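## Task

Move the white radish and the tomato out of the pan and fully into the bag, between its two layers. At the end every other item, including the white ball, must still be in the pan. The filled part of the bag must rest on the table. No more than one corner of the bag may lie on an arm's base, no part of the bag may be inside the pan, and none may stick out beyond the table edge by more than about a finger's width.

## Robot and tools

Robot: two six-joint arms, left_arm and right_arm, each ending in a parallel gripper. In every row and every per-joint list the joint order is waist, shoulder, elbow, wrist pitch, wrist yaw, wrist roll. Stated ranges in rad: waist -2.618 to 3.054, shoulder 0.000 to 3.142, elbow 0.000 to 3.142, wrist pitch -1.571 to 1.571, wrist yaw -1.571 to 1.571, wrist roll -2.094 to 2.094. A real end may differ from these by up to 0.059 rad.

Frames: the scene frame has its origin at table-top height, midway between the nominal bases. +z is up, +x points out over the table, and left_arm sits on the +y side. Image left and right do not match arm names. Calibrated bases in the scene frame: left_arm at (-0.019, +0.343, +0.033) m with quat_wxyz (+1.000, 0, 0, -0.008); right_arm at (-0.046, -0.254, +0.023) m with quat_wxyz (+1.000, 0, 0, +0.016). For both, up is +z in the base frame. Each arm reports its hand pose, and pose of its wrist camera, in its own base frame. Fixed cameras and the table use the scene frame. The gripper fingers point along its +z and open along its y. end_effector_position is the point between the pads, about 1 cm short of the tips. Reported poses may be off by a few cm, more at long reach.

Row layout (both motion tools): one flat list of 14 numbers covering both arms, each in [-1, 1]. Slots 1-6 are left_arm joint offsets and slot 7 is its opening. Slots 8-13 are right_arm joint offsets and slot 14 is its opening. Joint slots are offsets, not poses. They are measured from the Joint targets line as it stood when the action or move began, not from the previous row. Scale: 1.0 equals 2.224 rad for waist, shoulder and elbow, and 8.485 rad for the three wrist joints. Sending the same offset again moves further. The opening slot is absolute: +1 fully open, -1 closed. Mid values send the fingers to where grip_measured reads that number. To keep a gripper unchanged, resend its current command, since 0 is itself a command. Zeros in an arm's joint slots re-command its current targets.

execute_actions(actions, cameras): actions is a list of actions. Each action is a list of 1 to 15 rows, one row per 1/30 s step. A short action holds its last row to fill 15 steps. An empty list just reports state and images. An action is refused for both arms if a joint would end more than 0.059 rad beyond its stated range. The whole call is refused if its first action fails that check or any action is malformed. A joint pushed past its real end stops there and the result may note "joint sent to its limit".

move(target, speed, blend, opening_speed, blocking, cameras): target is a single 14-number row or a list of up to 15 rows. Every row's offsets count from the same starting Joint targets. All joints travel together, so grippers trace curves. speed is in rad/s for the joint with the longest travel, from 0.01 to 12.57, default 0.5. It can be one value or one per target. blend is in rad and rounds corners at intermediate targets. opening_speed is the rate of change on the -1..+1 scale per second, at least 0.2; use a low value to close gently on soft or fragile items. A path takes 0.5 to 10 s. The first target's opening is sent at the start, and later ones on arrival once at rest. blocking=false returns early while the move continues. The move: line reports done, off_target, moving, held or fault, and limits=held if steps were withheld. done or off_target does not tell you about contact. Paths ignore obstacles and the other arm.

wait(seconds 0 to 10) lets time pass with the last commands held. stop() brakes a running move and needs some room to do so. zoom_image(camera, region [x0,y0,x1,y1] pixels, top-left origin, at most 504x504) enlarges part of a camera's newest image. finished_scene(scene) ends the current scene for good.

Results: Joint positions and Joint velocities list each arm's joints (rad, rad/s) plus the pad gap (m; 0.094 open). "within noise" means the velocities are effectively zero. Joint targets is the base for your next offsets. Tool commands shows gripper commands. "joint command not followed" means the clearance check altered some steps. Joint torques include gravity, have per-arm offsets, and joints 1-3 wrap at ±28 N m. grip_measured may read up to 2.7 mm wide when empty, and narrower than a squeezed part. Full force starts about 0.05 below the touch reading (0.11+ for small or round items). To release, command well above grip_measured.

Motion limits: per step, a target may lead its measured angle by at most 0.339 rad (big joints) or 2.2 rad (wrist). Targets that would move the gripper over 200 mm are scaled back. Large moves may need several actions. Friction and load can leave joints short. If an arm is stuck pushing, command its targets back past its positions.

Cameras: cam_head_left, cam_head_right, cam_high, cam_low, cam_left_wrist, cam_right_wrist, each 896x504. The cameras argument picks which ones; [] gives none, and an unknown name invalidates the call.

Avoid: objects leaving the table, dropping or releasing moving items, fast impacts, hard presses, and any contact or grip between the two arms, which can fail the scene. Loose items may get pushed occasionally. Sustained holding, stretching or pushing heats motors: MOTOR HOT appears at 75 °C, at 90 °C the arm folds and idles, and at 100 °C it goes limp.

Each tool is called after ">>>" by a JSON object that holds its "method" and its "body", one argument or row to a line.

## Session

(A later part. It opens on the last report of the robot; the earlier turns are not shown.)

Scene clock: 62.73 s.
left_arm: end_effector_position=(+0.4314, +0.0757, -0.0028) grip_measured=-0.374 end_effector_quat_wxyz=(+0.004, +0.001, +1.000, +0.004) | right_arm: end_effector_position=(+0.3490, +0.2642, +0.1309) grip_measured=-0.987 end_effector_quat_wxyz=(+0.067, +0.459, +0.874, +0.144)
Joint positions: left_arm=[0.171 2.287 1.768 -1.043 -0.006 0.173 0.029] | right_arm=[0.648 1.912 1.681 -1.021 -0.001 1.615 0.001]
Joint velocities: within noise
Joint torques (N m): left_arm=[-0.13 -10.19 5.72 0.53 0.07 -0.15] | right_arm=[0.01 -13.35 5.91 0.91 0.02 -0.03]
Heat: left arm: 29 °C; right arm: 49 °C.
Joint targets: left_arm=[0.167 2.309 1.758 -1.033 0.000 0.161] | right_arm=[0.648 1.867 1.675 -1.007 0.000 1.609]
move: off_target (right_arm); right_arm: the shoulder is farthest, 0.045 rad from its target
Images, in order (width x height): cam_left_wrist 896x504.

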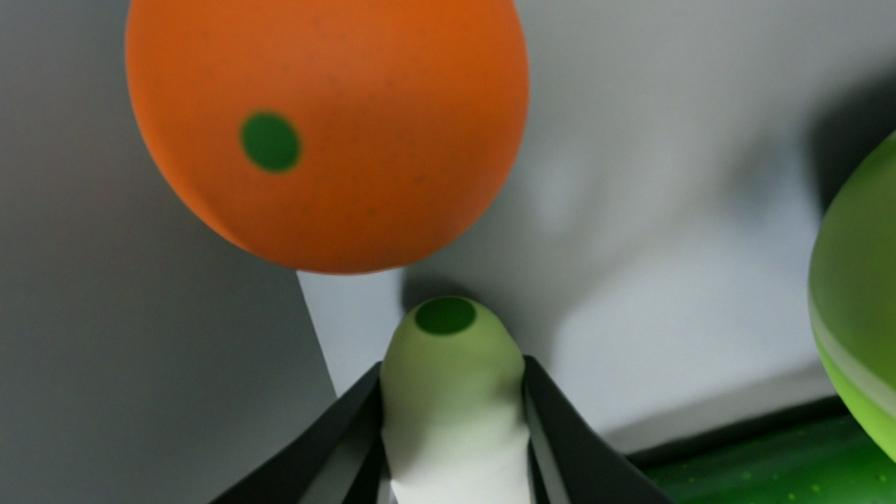

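>>> {"method": "move", "body": {
  "target": [
    [0,0,0,0,0,0,-0.6,0,0,0,0,0,0,-1],
    [0,-0.0241,0.0668,-0.0238,0,0,-0.6,0,0,0,0,0,0,-1],
    [0,-0.094,0.2437,-0.0549,0,0,-0.6,0,0,0,0,0,0,-1]
  ],
  "speed": 0.3,
  "blend": 0.03,
  "cameras": ["cam_left_wrist","cam_low","cam_high"]
}}

Scene clock: 74.70 s.
left_arm: end_effector_position=(+0.4438, +0.0779, +0.1981) grip_measured=-0.380 end_effector_quat_wxyz=(+0.120, +0.000, +0.992, +0.024) | right_arm: end_effector_position=(+0.3490, +0.2642, +0.1309) grip_measured=-0.987 end_effector_quat_wxyz=(+0.067, +0.459, +0.874, +0.144)
Joint positions: left_arm=[0.171 2.123 2.284 -1.486 -0.006 0.173 0.029] | right_arm=[0.648 1.912 1.681 -1.021 -0.001 1.615 0.001]
Joint velocities: within noise
Joint torques (N m): left_arm=[-0.1 -12.74 8.51 0.85 0.07 -0.15] | right_arm=[0.01 -13.37 5.91 0.91 0.03 -0.04]
Heat: left arm: 32 °C; right arm: 51 °C.
Joint targets: left_arm=[0.167 2.100 2.300 -1.499 0.000 0.161] | right_arm=[0.648 1.867 1.675 -1.007 0.000 1.609]
move: off_target (right_arm); blend cut to 0 rad at target 1; right_arm: the shoulder is farthest, 0.045 rad from its target
Images, in order (width x height): cam_high 896x504, cam_low 896x504, cam_left_wrist 896x504.

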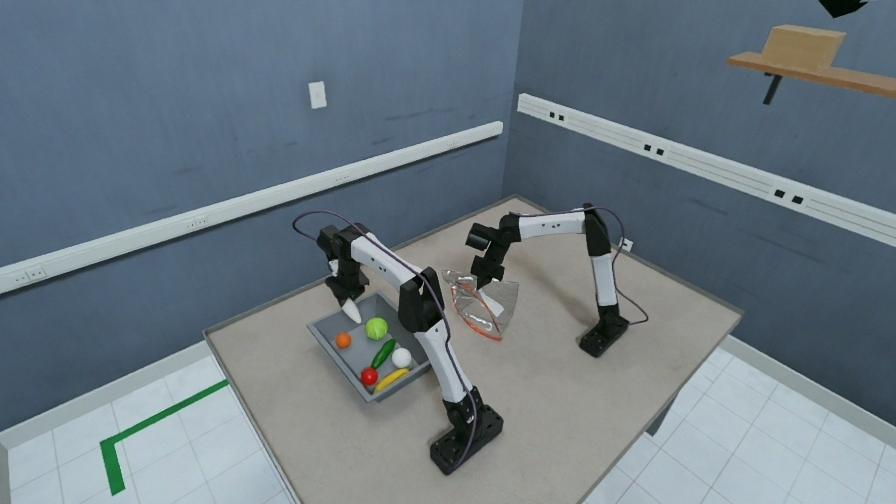

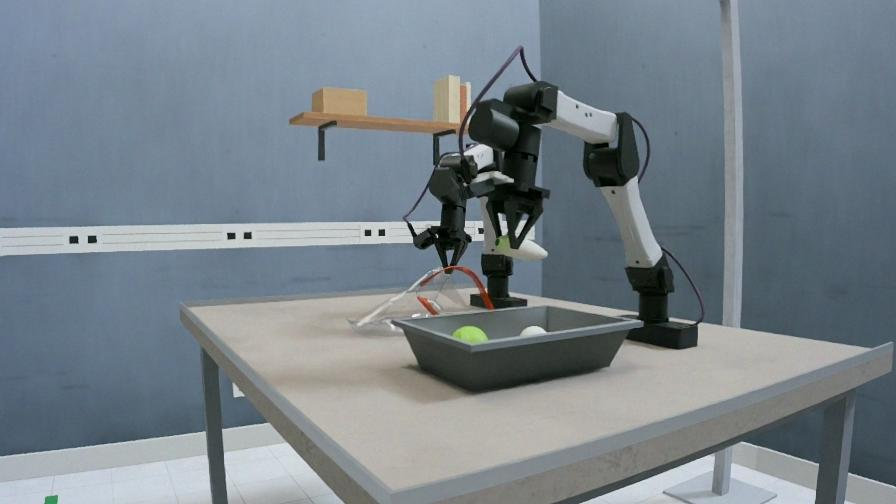

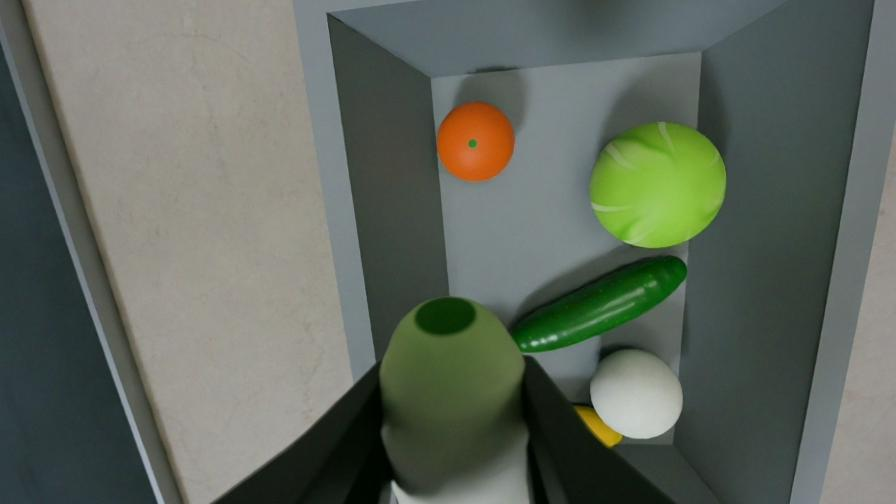

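>>> {"method": "move", "body": {
  "target": [
    [0,-0.4885,-0.6938,0.1362,0,-0.019,-0.6,0,0,0,0,0,0,-1],
    [-0.4348,-0.4885,-0.6938,0.1362,0,-0.019,-0.6,0,0,0,0,0,0,-1],
    [-0.4348,-0.3815,-0.886,0.2146,0,-0.019,-0.6,0,0,0,0,0,0,-1]
  ],
  "speed": 0.7,
  "blend": 0.1
}}

>>> {"method": "zoom_image", "body": {
  "camera": "cam_low",
  "region": [330, 180, 580, 360]
}}

>>> {"method": "zoom_image", "body": {
  "camera": "cam_high",
  "region": [380, 220, 580, 400]
}}

Scene clock: 80.57 s.
left_arm: end_effector_position=(+0.2371, -0.2399, +0.0700) grip_measured=-0.380 end_effector_quat_wxyz=(+0.435, +0.345, +0.813, -0.177) | right_arm: end_effector_position=(+0.3490, +0.2642, +0.1309) grip_measured=-0.987 end_effector_quat_wxyz=(+0.067, +0.459, +0.874, +0.144)
Joint positions: left_arm=[-0.794 1.244 0.337 0.313 -0.005 0.012 0.029] | right_arm=[0.648 1.912 1.681 -1.021 -0.001 1.615 0.001]
Joint velocities: within noise
Joint torques (N m): left_arm=[-0.28 -2.85 6.45 2.31 0.05 -0.15] | right_arm=[0.01 -13.37 5.93 0.91 0.02 -0.03]
Heat: left arm: 32 °C; right arm: 52 °C.
Joint targets: left_arm=[-0.800 1.251 0.329 0.321 0.000 0.000] | right_arm=[0.648 1.867 1.675 -1.007 0.000 1.609]
move: off_target (right_arm); right_arm: the shoulder is farthest, 0.045 rad from its target

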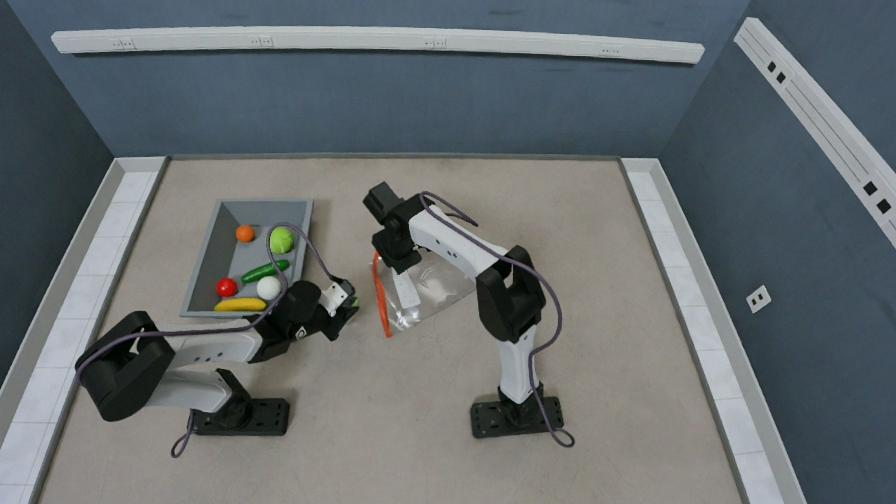

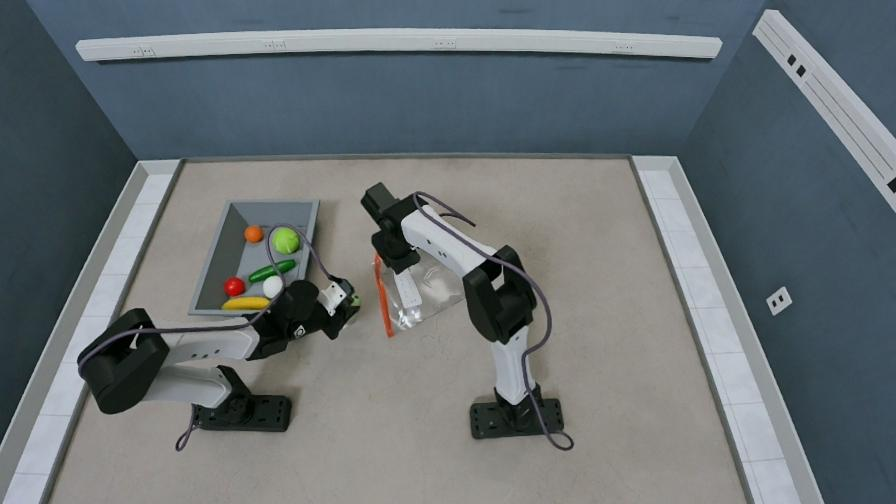

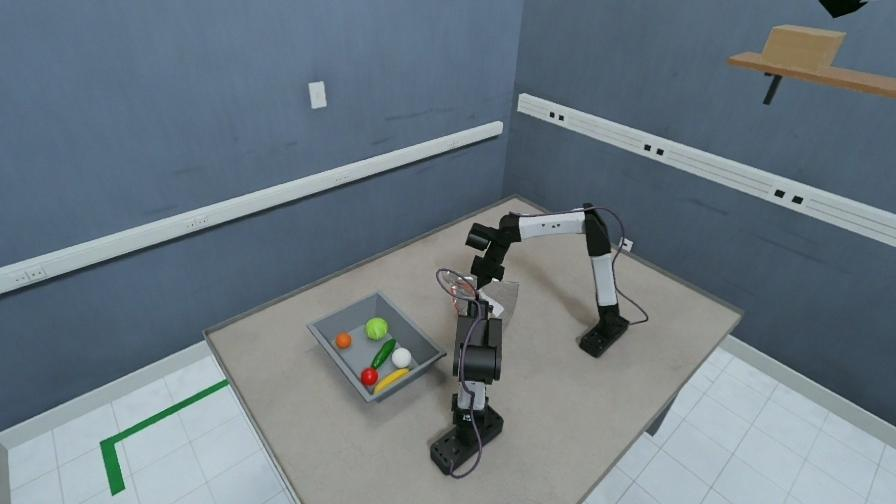

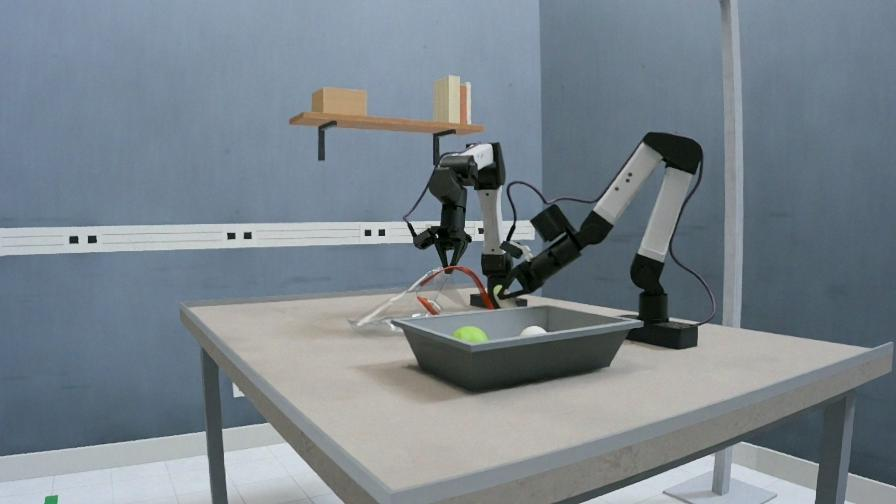

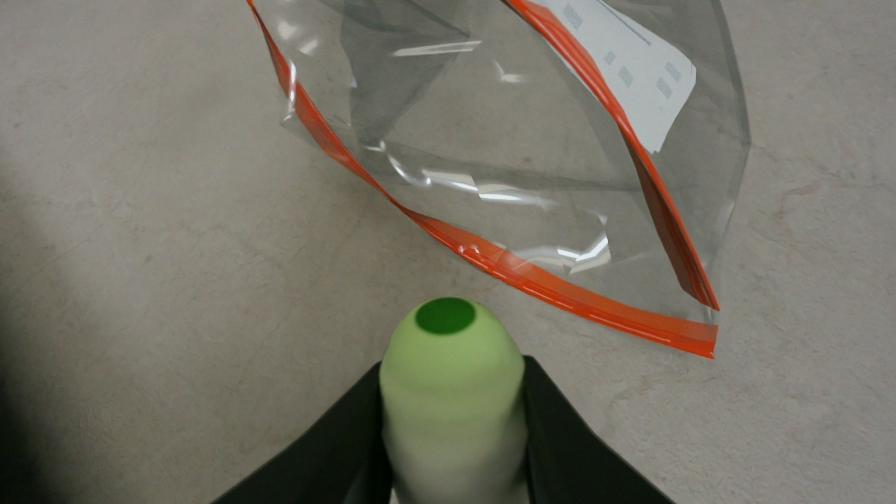

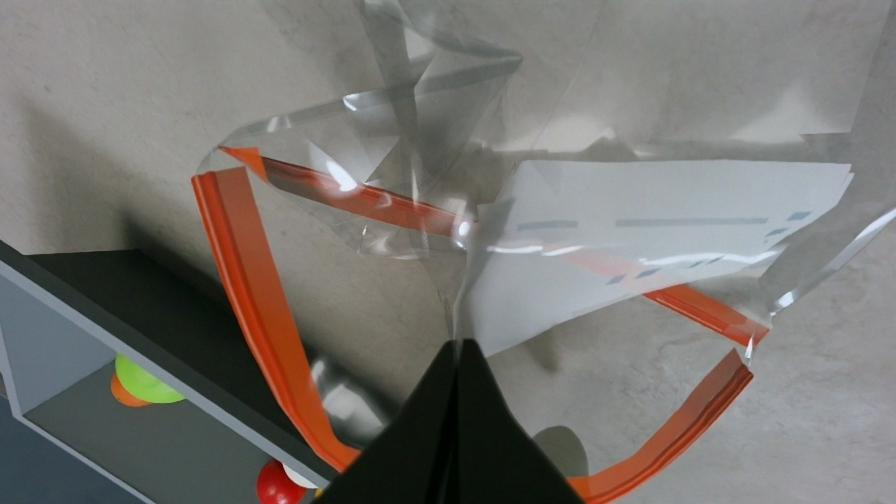

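Scaled by 2.016 from the camera's 896x504 image, which has a finer 1280x720 frame.

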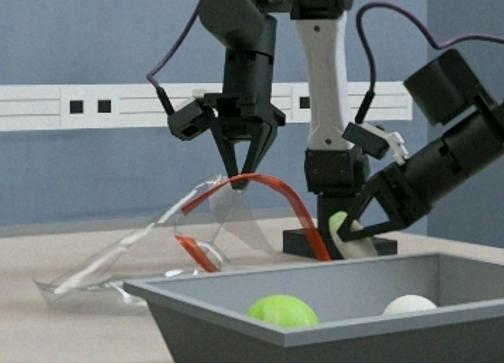

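Scaled by 2.520 from the camera's 896x504 image, which has a finer 1280x720 frame.

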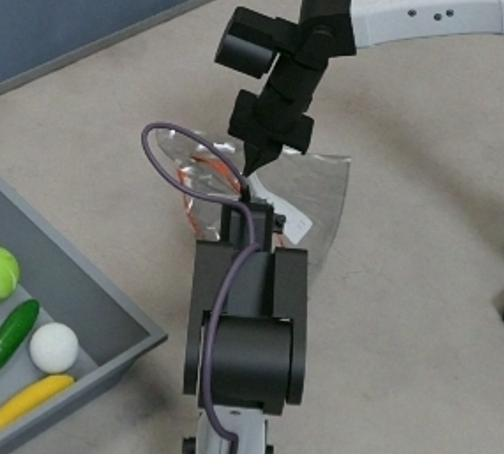

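>>> {"method": "move", "body": {
  "target": [
    [0,0,0,0,0.0177,0.185,-0.6,0,0,0,0,0,0,-1],
    [0,0.2221,-0.0432,0.0991,0.0177,0.185,-0.6,0,0,0,0,0,0,-1]
  ],
  "speed": 0.6
}}

>>> {"method": "zoom_image", "body": {
  "camera": "cam_low",
  "region": [330, 180, 580, 360]
}}

>>> {"method": "zoom_image", "body": {
  "camera": "cam_head_left",
  "region": [290, 180, 490, 360]
}}

Scene clock: 87.67 s.
left_arm: end_effector_position=(+0.2445, -0.2816, +0.0535) grip_measured=-0.380 end_effector_quat_wxyz=(+0.556, +0.766, +0.277, +0.164) | right_arm: end_effector_position=(+0.3490, +0.2642, +0.1309) grip_measured=-0.987 end_effector_quat_wxyz=(+0.067, +0.459, +0.874, +0.144)
Joint positions: left_arm=[-0.794 1.733 0.241 1.154 0.135 1.558 0.029] | right_arm=[0.648 1.912 1.681 -1.021 -0.001 1.615 0.001]
Joint velocities: within noise
Joint torques (N m): left_arm=[-0.25 -4.23 3.4 2.42 0.2 0.02] | right_arm=[0.01 -13.37 5.93 0.91 0.02 -0.03]
Heat: left arm: 32 °C; right arm: 53 °C.
Joint targets: left_arm=[-0.800 1.745 0.233 1.162 0.150 1.570] | right_arm=[0.648 1.867 1.675 -1.007 0.000 1.609]
move: off_target (right_arm); right_arm: the shoulder is farthest, 0.045 rad from its target

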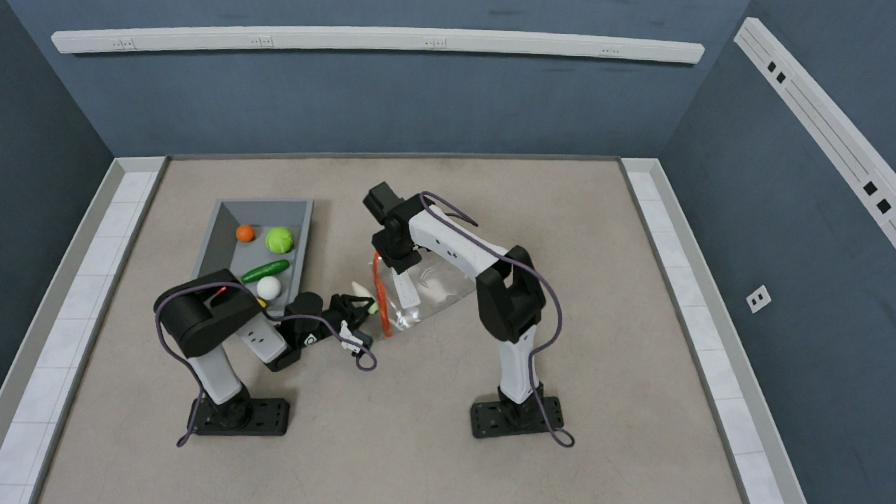

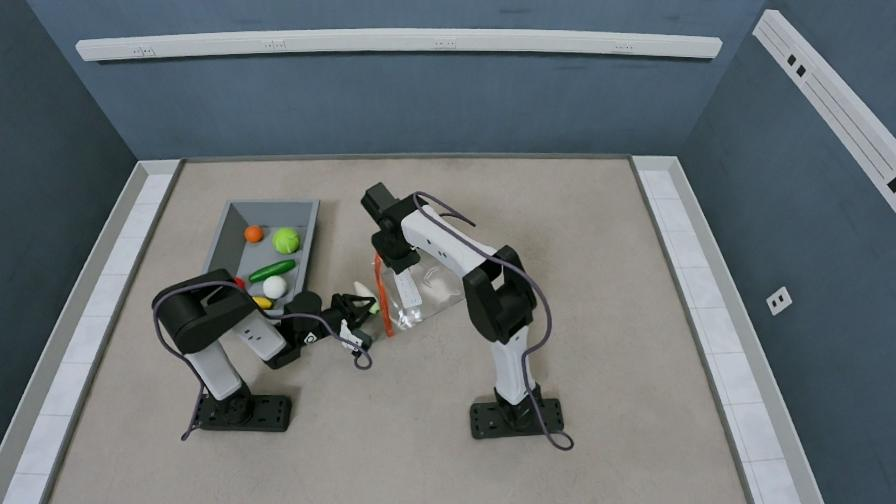

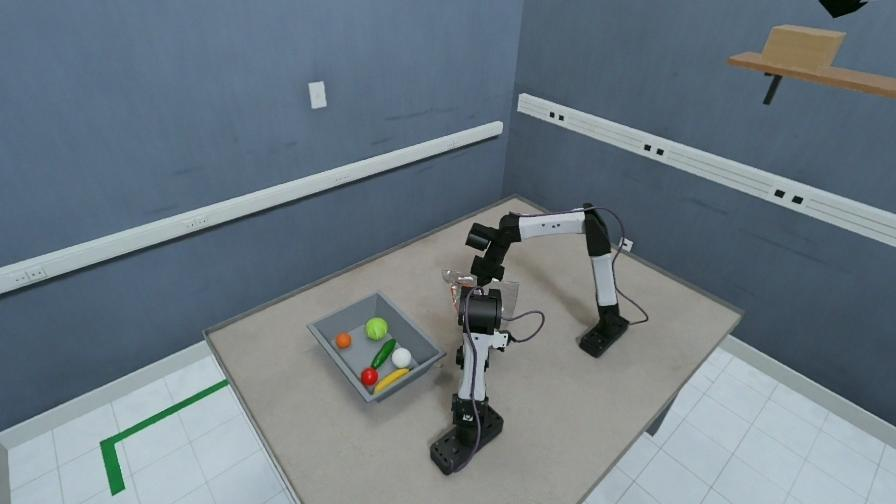

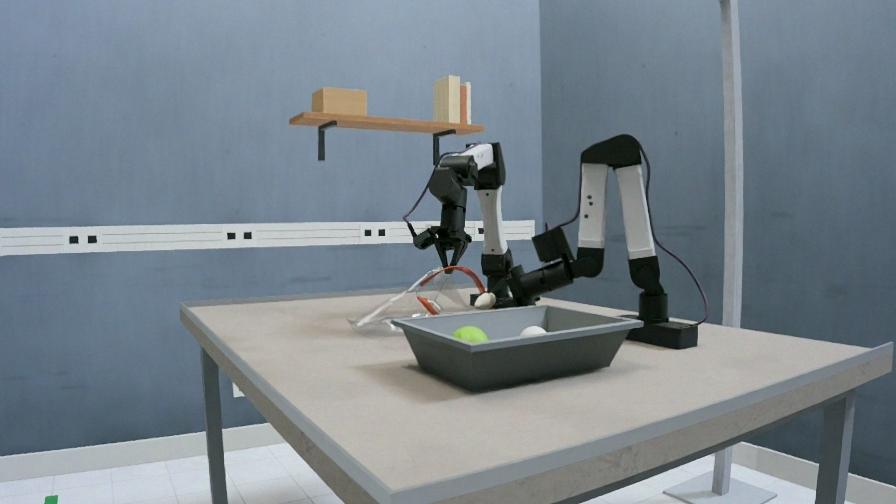

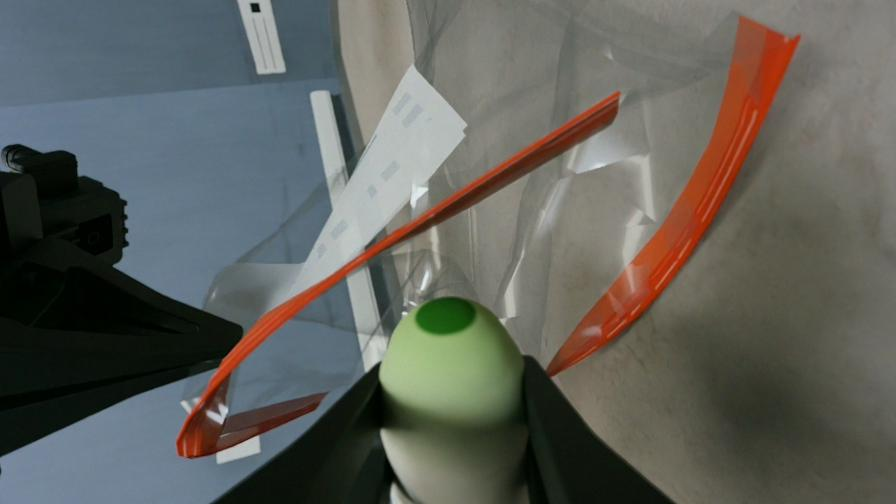

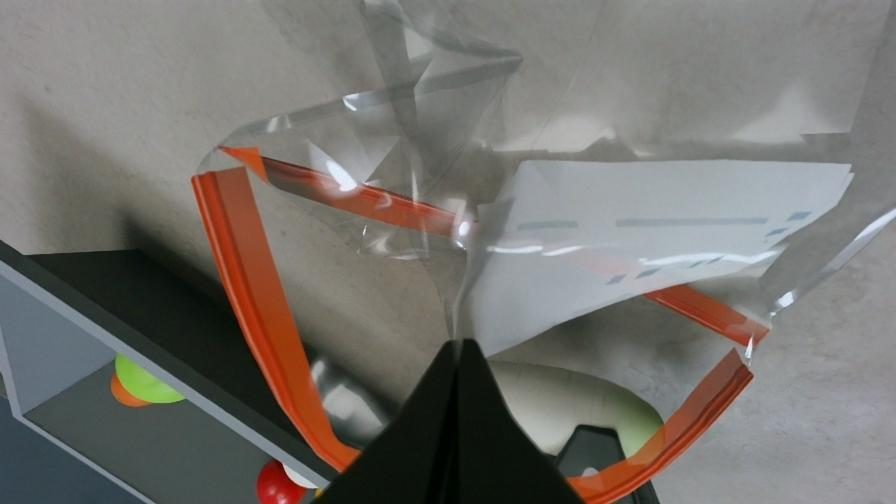

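Scaled by 2.016 from the camera's 896x504 image, which has a finer 1280x720 frame.

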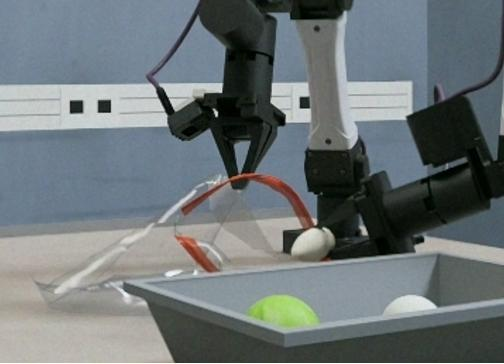

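Scaled by 2.520 from the camera's 896x504 image, which has a finer 1280x720 frame.

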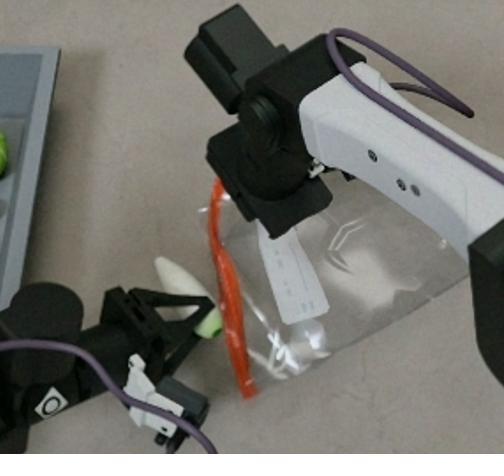

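>>> {"method": "move", "body": {
  "target": [0.1079,0,0,0,0.053,0,-0.6,0,0,0,0,0,0,-1],
  "speed": 0.4,
  "cameras": ["cam_head_left","cam_left_wrist","cam_right_wrist"]
}}

>>> {"method": "zoom_image", "body": {
  "camera": "cam_head_left",
  "region": [290, 180, 490, 360]
}}

Scene clock: 90.67 s.
left_arm: end_effector_position=(+0.2421, -0.2659, +0.0626) grip_measured=-0.380 end_effector_quat_wxyz=(+0.599, +0.763, +0.235, +0.057) | right_arm: end_effector_position=(+0.3490, +0.2642, +0.1309) grip_measured=-0.987 end_effector_quat_wxyz=(+0.067, +0.459, +0.874, +0.144)
Joint positions: left_arm=[-0.566 1.733 0.241 1.156 0.584 1.558 0.029] | right_arm=[0.648 1.912 1.681 -1.021 -0.001 1.615 0.001]
Joint velocities: within noise
Joint torques (N m): left_arm=[0.66 -4.11 3.26 2.28 0.27 0.01] | right_arm=[0.01 -13.35 5.94 0.91 0.02 -0.04]
Heat: left arm: 32 °C; right arm: 53 °C.
Joint targets: left_arm=[-0.560 1.745 0.233 1.162 0.600 1.570] | right_arm=[0.648 1.867 1.675 -1.007 0.000 1.609]
move: off_target (right_arm); right_arm: the shoulder is farthest, 0.045 rad from its target
Images, in order (width x height): cam_head_left 896x504, cam_left_wrist 896x504, cam_right_wrist 896x504.

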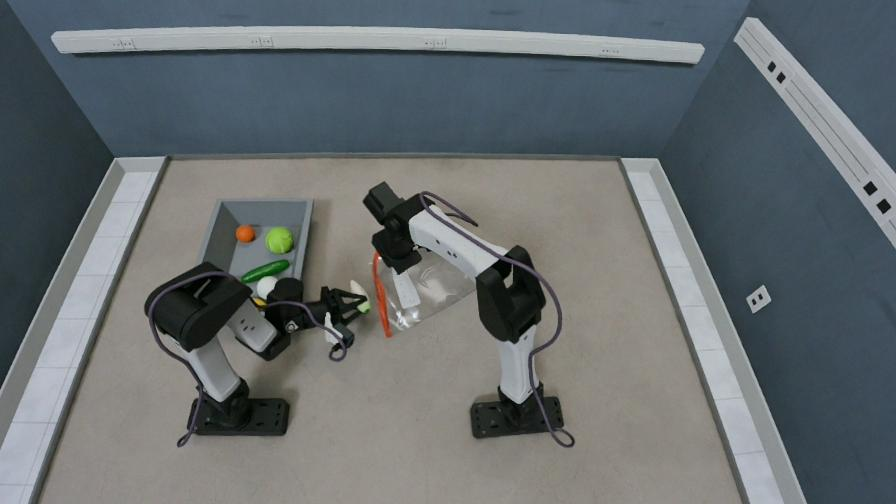

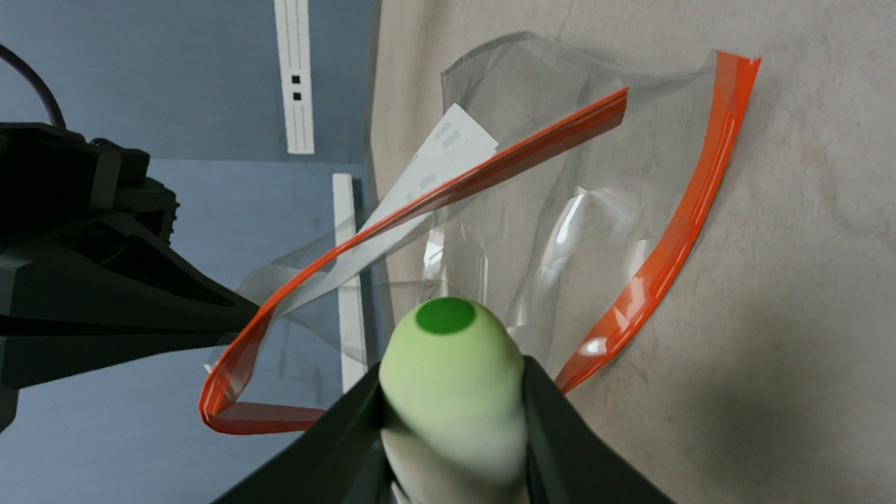

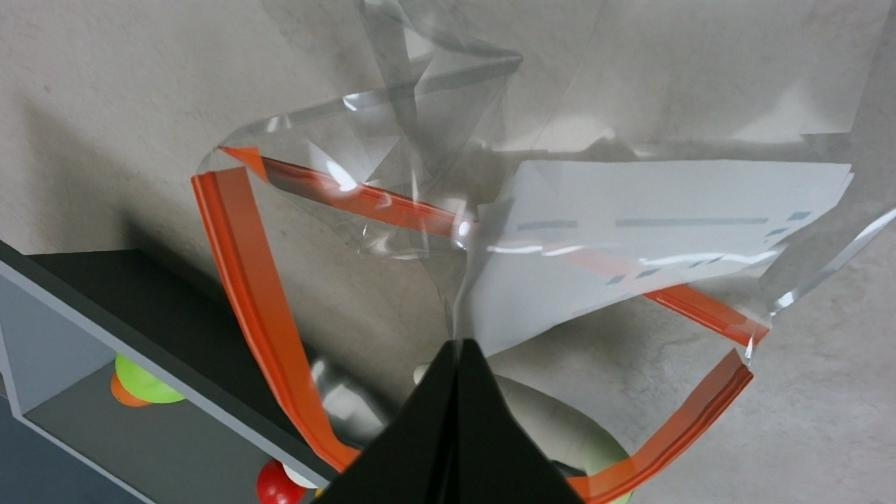

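Scaled by 2.520 from the camera's 896x504 image, which has a finer 1280x720 frame.

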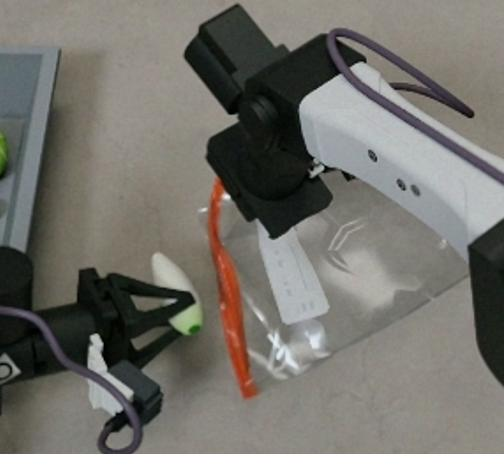

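>>> {"method": "move", "body": {
  "target": [-0.063,0.1442,0.132,0.0032,0,0,-0.6,0,0,0,0,0,0,-1],
  "speed": 0.2
}}

>>> {"method": "zoom_image", "body": {
  "camera": "cam_head_left",
  "region": [290, 180, 490, 360]
}}

>>> {"method": "zoom_image", "body": {
  "camera": "cam_low",
  "region": [330, 180, 580, 360]
}}

Scene clock: 93.10 s.
left_arm: end_effector_position=(+0.2574, -0.3376, +0.0296) grip_measured=-0.380 end_effector_quat_wxyz=(+0.596, +0.780, +0.190, +0.014) | right_arm: end_effector_position=(+0.3490, +0.2642, +0.1309) grip_measured=-0.987 end_effector_quat_wxyz=(+0.067, +0.459, +0.874, +0.144)
Joint positions: left_arm=[-0.694 2.049 0.513 1.182 0.585 1.558 0.029] | right_arm=[0.648 1.912 1.681 -1.021 -0.001 1.615 0.001]
Joint velocities: within noise
Joint torques (N m): left_arm=[-0.24 -6.28 5.08 2.28 0.3 0.01] | right_arm=[0.01 -13.37 5.93 0.91 0.02 -0.03]
Heat: left arm: 32 °C; right arm: 53 °C.
Joint targets: left_arm=[-0.700 2.066 0.527 1.189 0.600 1.570] | right_arm=[0.648 1.867 1.675 -1.007 0.000 1.609]
move: off_target (right_arm); right_arm: the shoulder is farthest, 0.045 rad from its target

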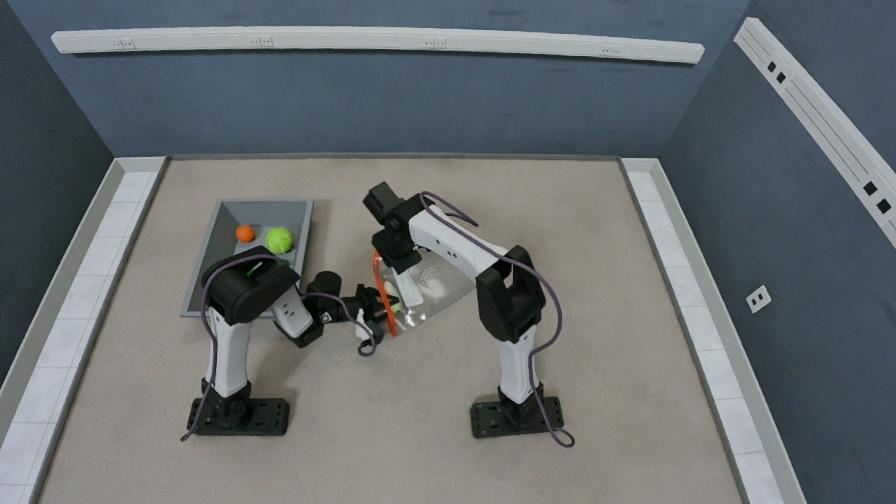

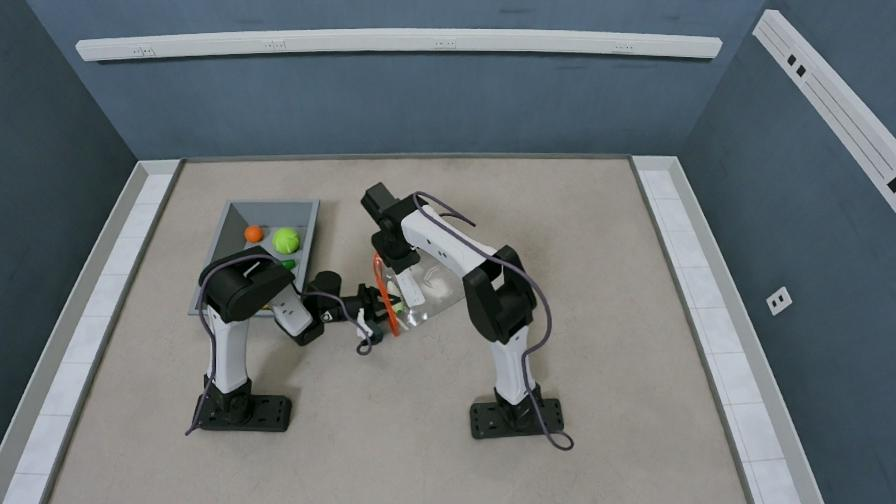

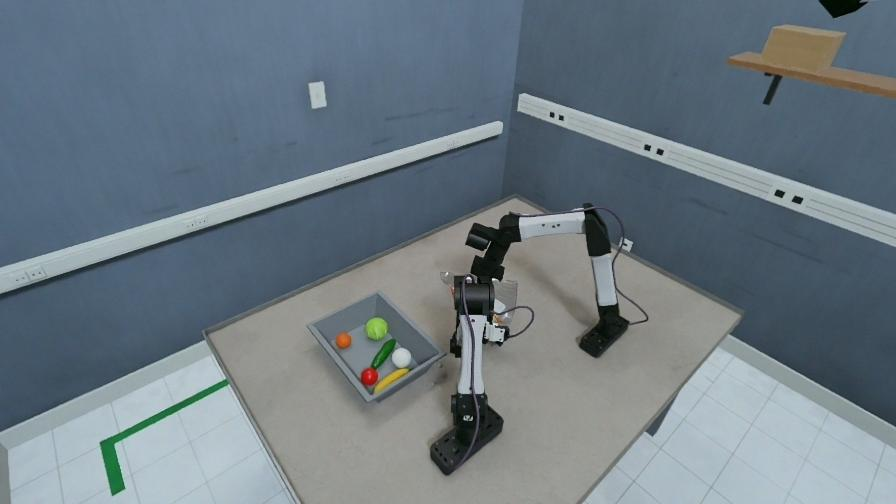

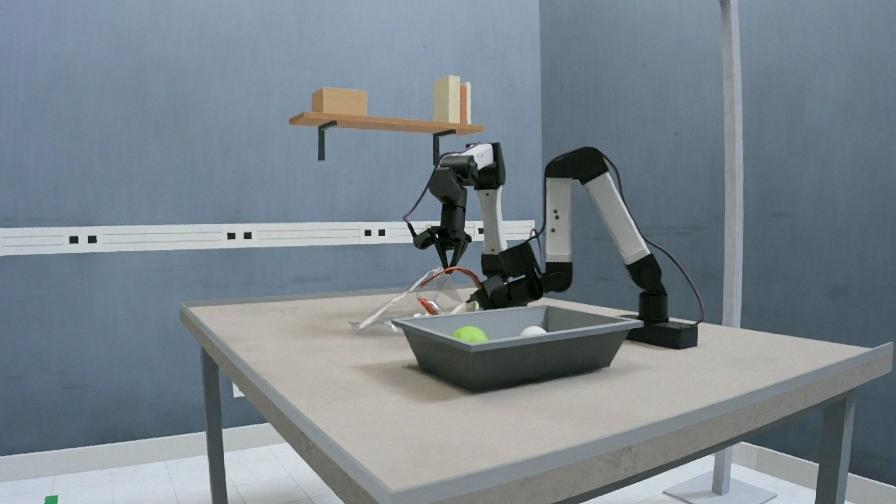

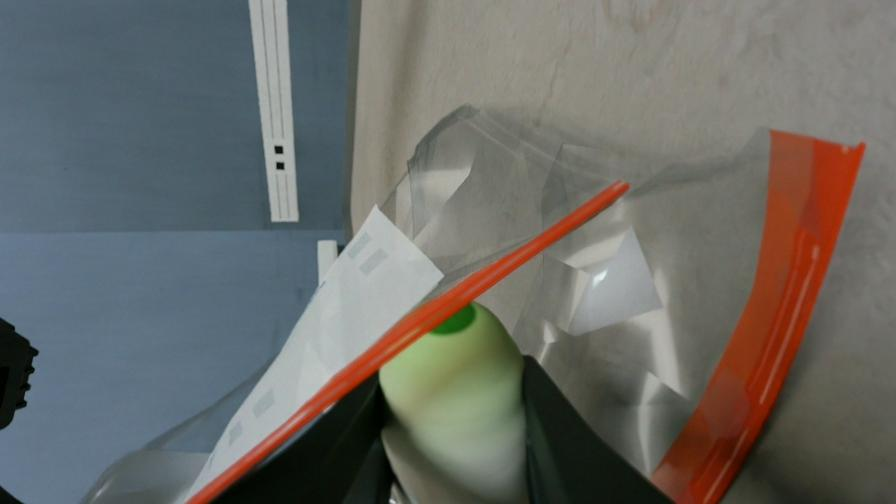

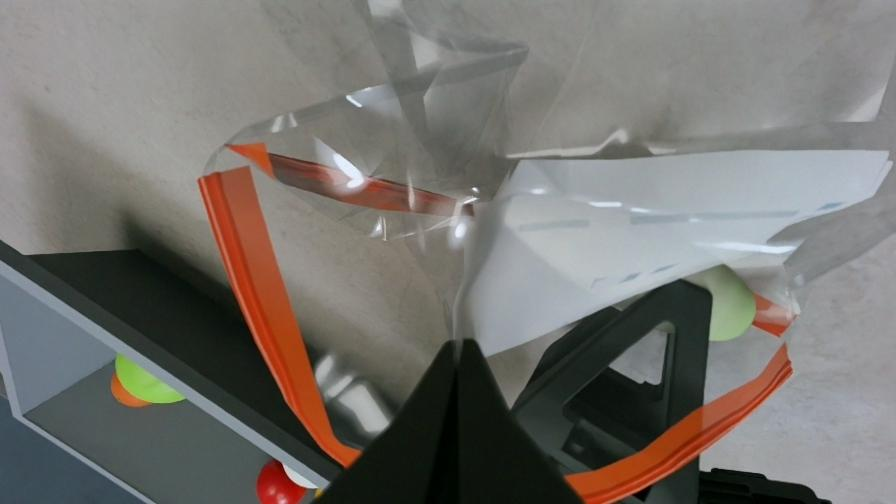

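Scaled by 2.520 from the camera's 896x504 image, which has a finer 1280x720 frame.

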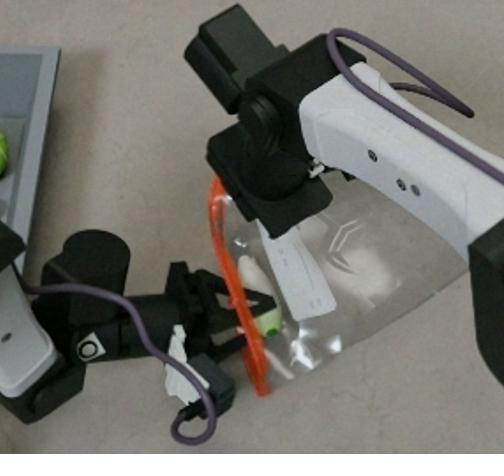

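Scaled by 2.016 from the camera's 896x504 image, which has a finer 1280x720 frame.

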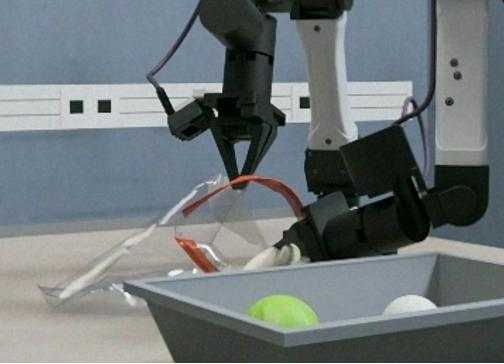

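>>> {"method": "move", "body": {
  "target": [-0.012,0.0504,0.058,-0.0019,0,0,-0.6,0,0,0,0,0,0,-1],
  "speed": 0.15,
  "cameras": ["cam_head_left","cam_low","cam_left_wrist"]
}}

>>> {"method": "zoom_image", "body": {
  "camera": "cam_head_left",
  "region": [290, 180, 490, 360]
}}

>>> {"method": "zoom_image", "body": {
  "camera": "cam_low",
  "region": [330, 180, 580, 360]
}}

Scene clock: 94.60 s.
left_arm: end_effector_position=(+0.2715, -0.3647, +0.0199) grip_measured=-0.380 end_effector_quat_wxyz=(+0.602, +0.779, +0.175, +0.010) | right_arm: end_effector_position=(+0.3490, +0.2642, +0.1309) grip_measured=-0.987 end_effector_quat_wxyz=(+0.067, +0.459, +0.874, +0.144)
Joint positions: left_arm=[-0.72 2.16 0.642 1.182 0.585 1.558 0.029] | right_arm=[0.648 1.912 1.681 -1.021 -0.001 1.615 0.001]
Joint velocities: within noise
Joint torques (N m): left_arm=[-0.31 -7.06 5.23 2.1 0.28 0] | right_arm=[-0.01 -13.37 5.93 0.91 0.03 -0.04]
Heat: left arm: 32 °C; right arm: 54 °C.
Joint targets: left_arm=[-0.727 2.178 0.656 1.173 0.600 1.570] | right_arm=[0.648 1.867 1.675 -1.007 0.000 1.609]
move: off_target (right_arm); right_arm: the shoulder is farthest, 0.045 rad from its target
Images, in order (width x height): cam_head_left 896x504, cam_low 896x504, cam_left_wrist 896x504.

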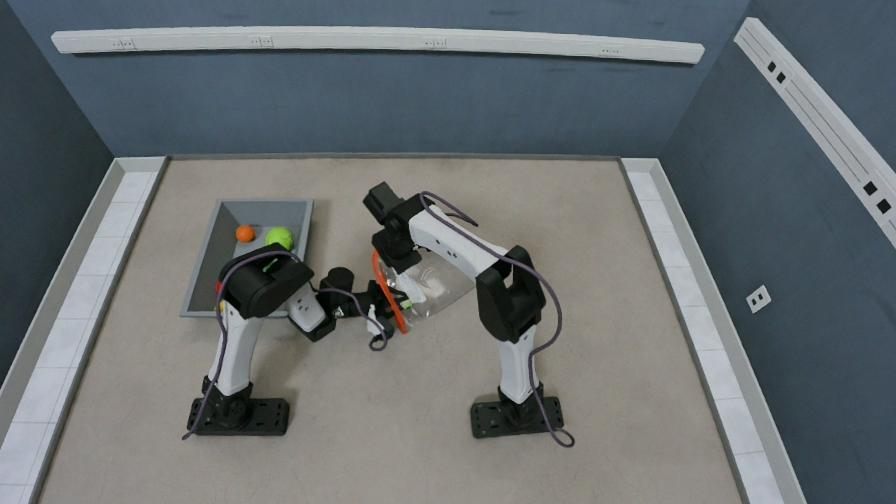

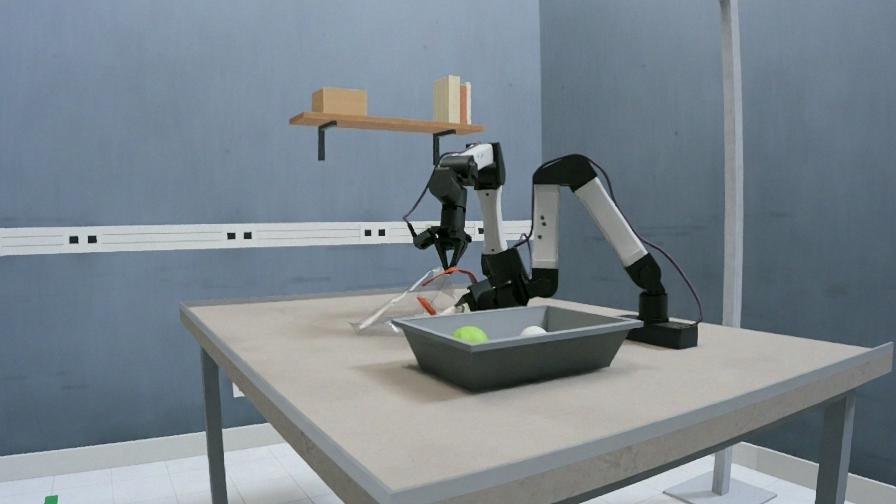

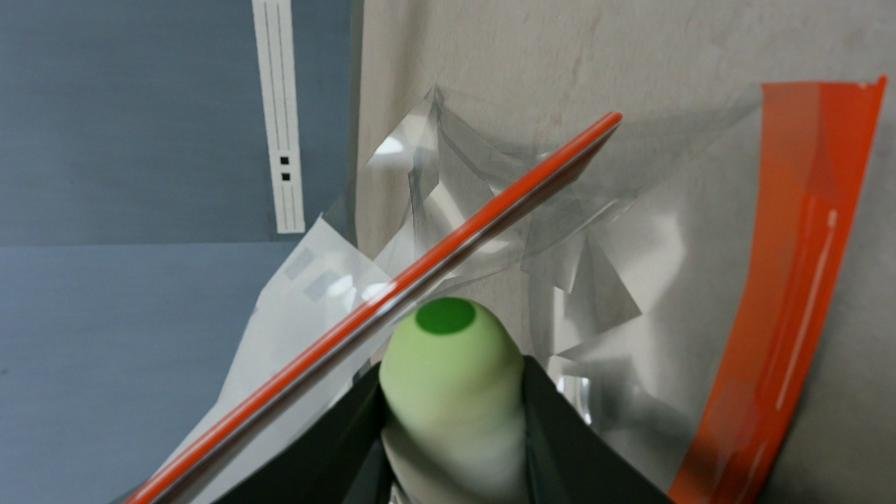

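Scaled by 2.520 from the camera's 896x504 image, which has a finer 1280x720 frame.

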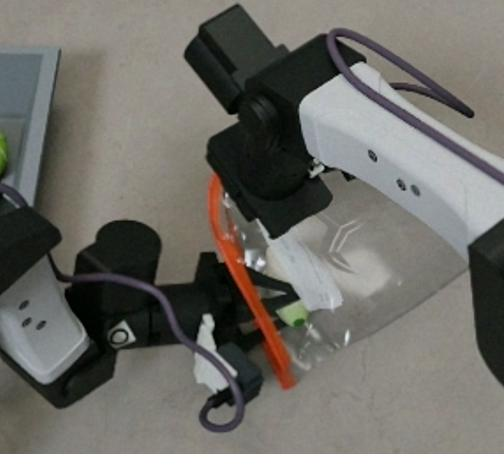

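Scaled by 2.016 from the camera's 896x504 image, which has a finer 1280x720 frame.

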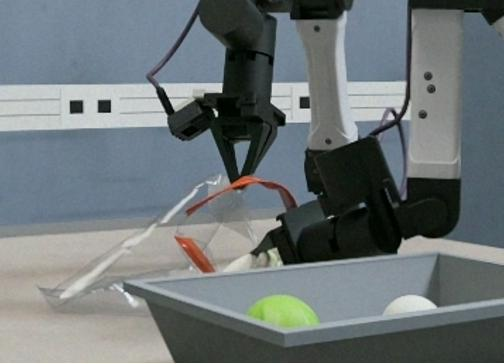

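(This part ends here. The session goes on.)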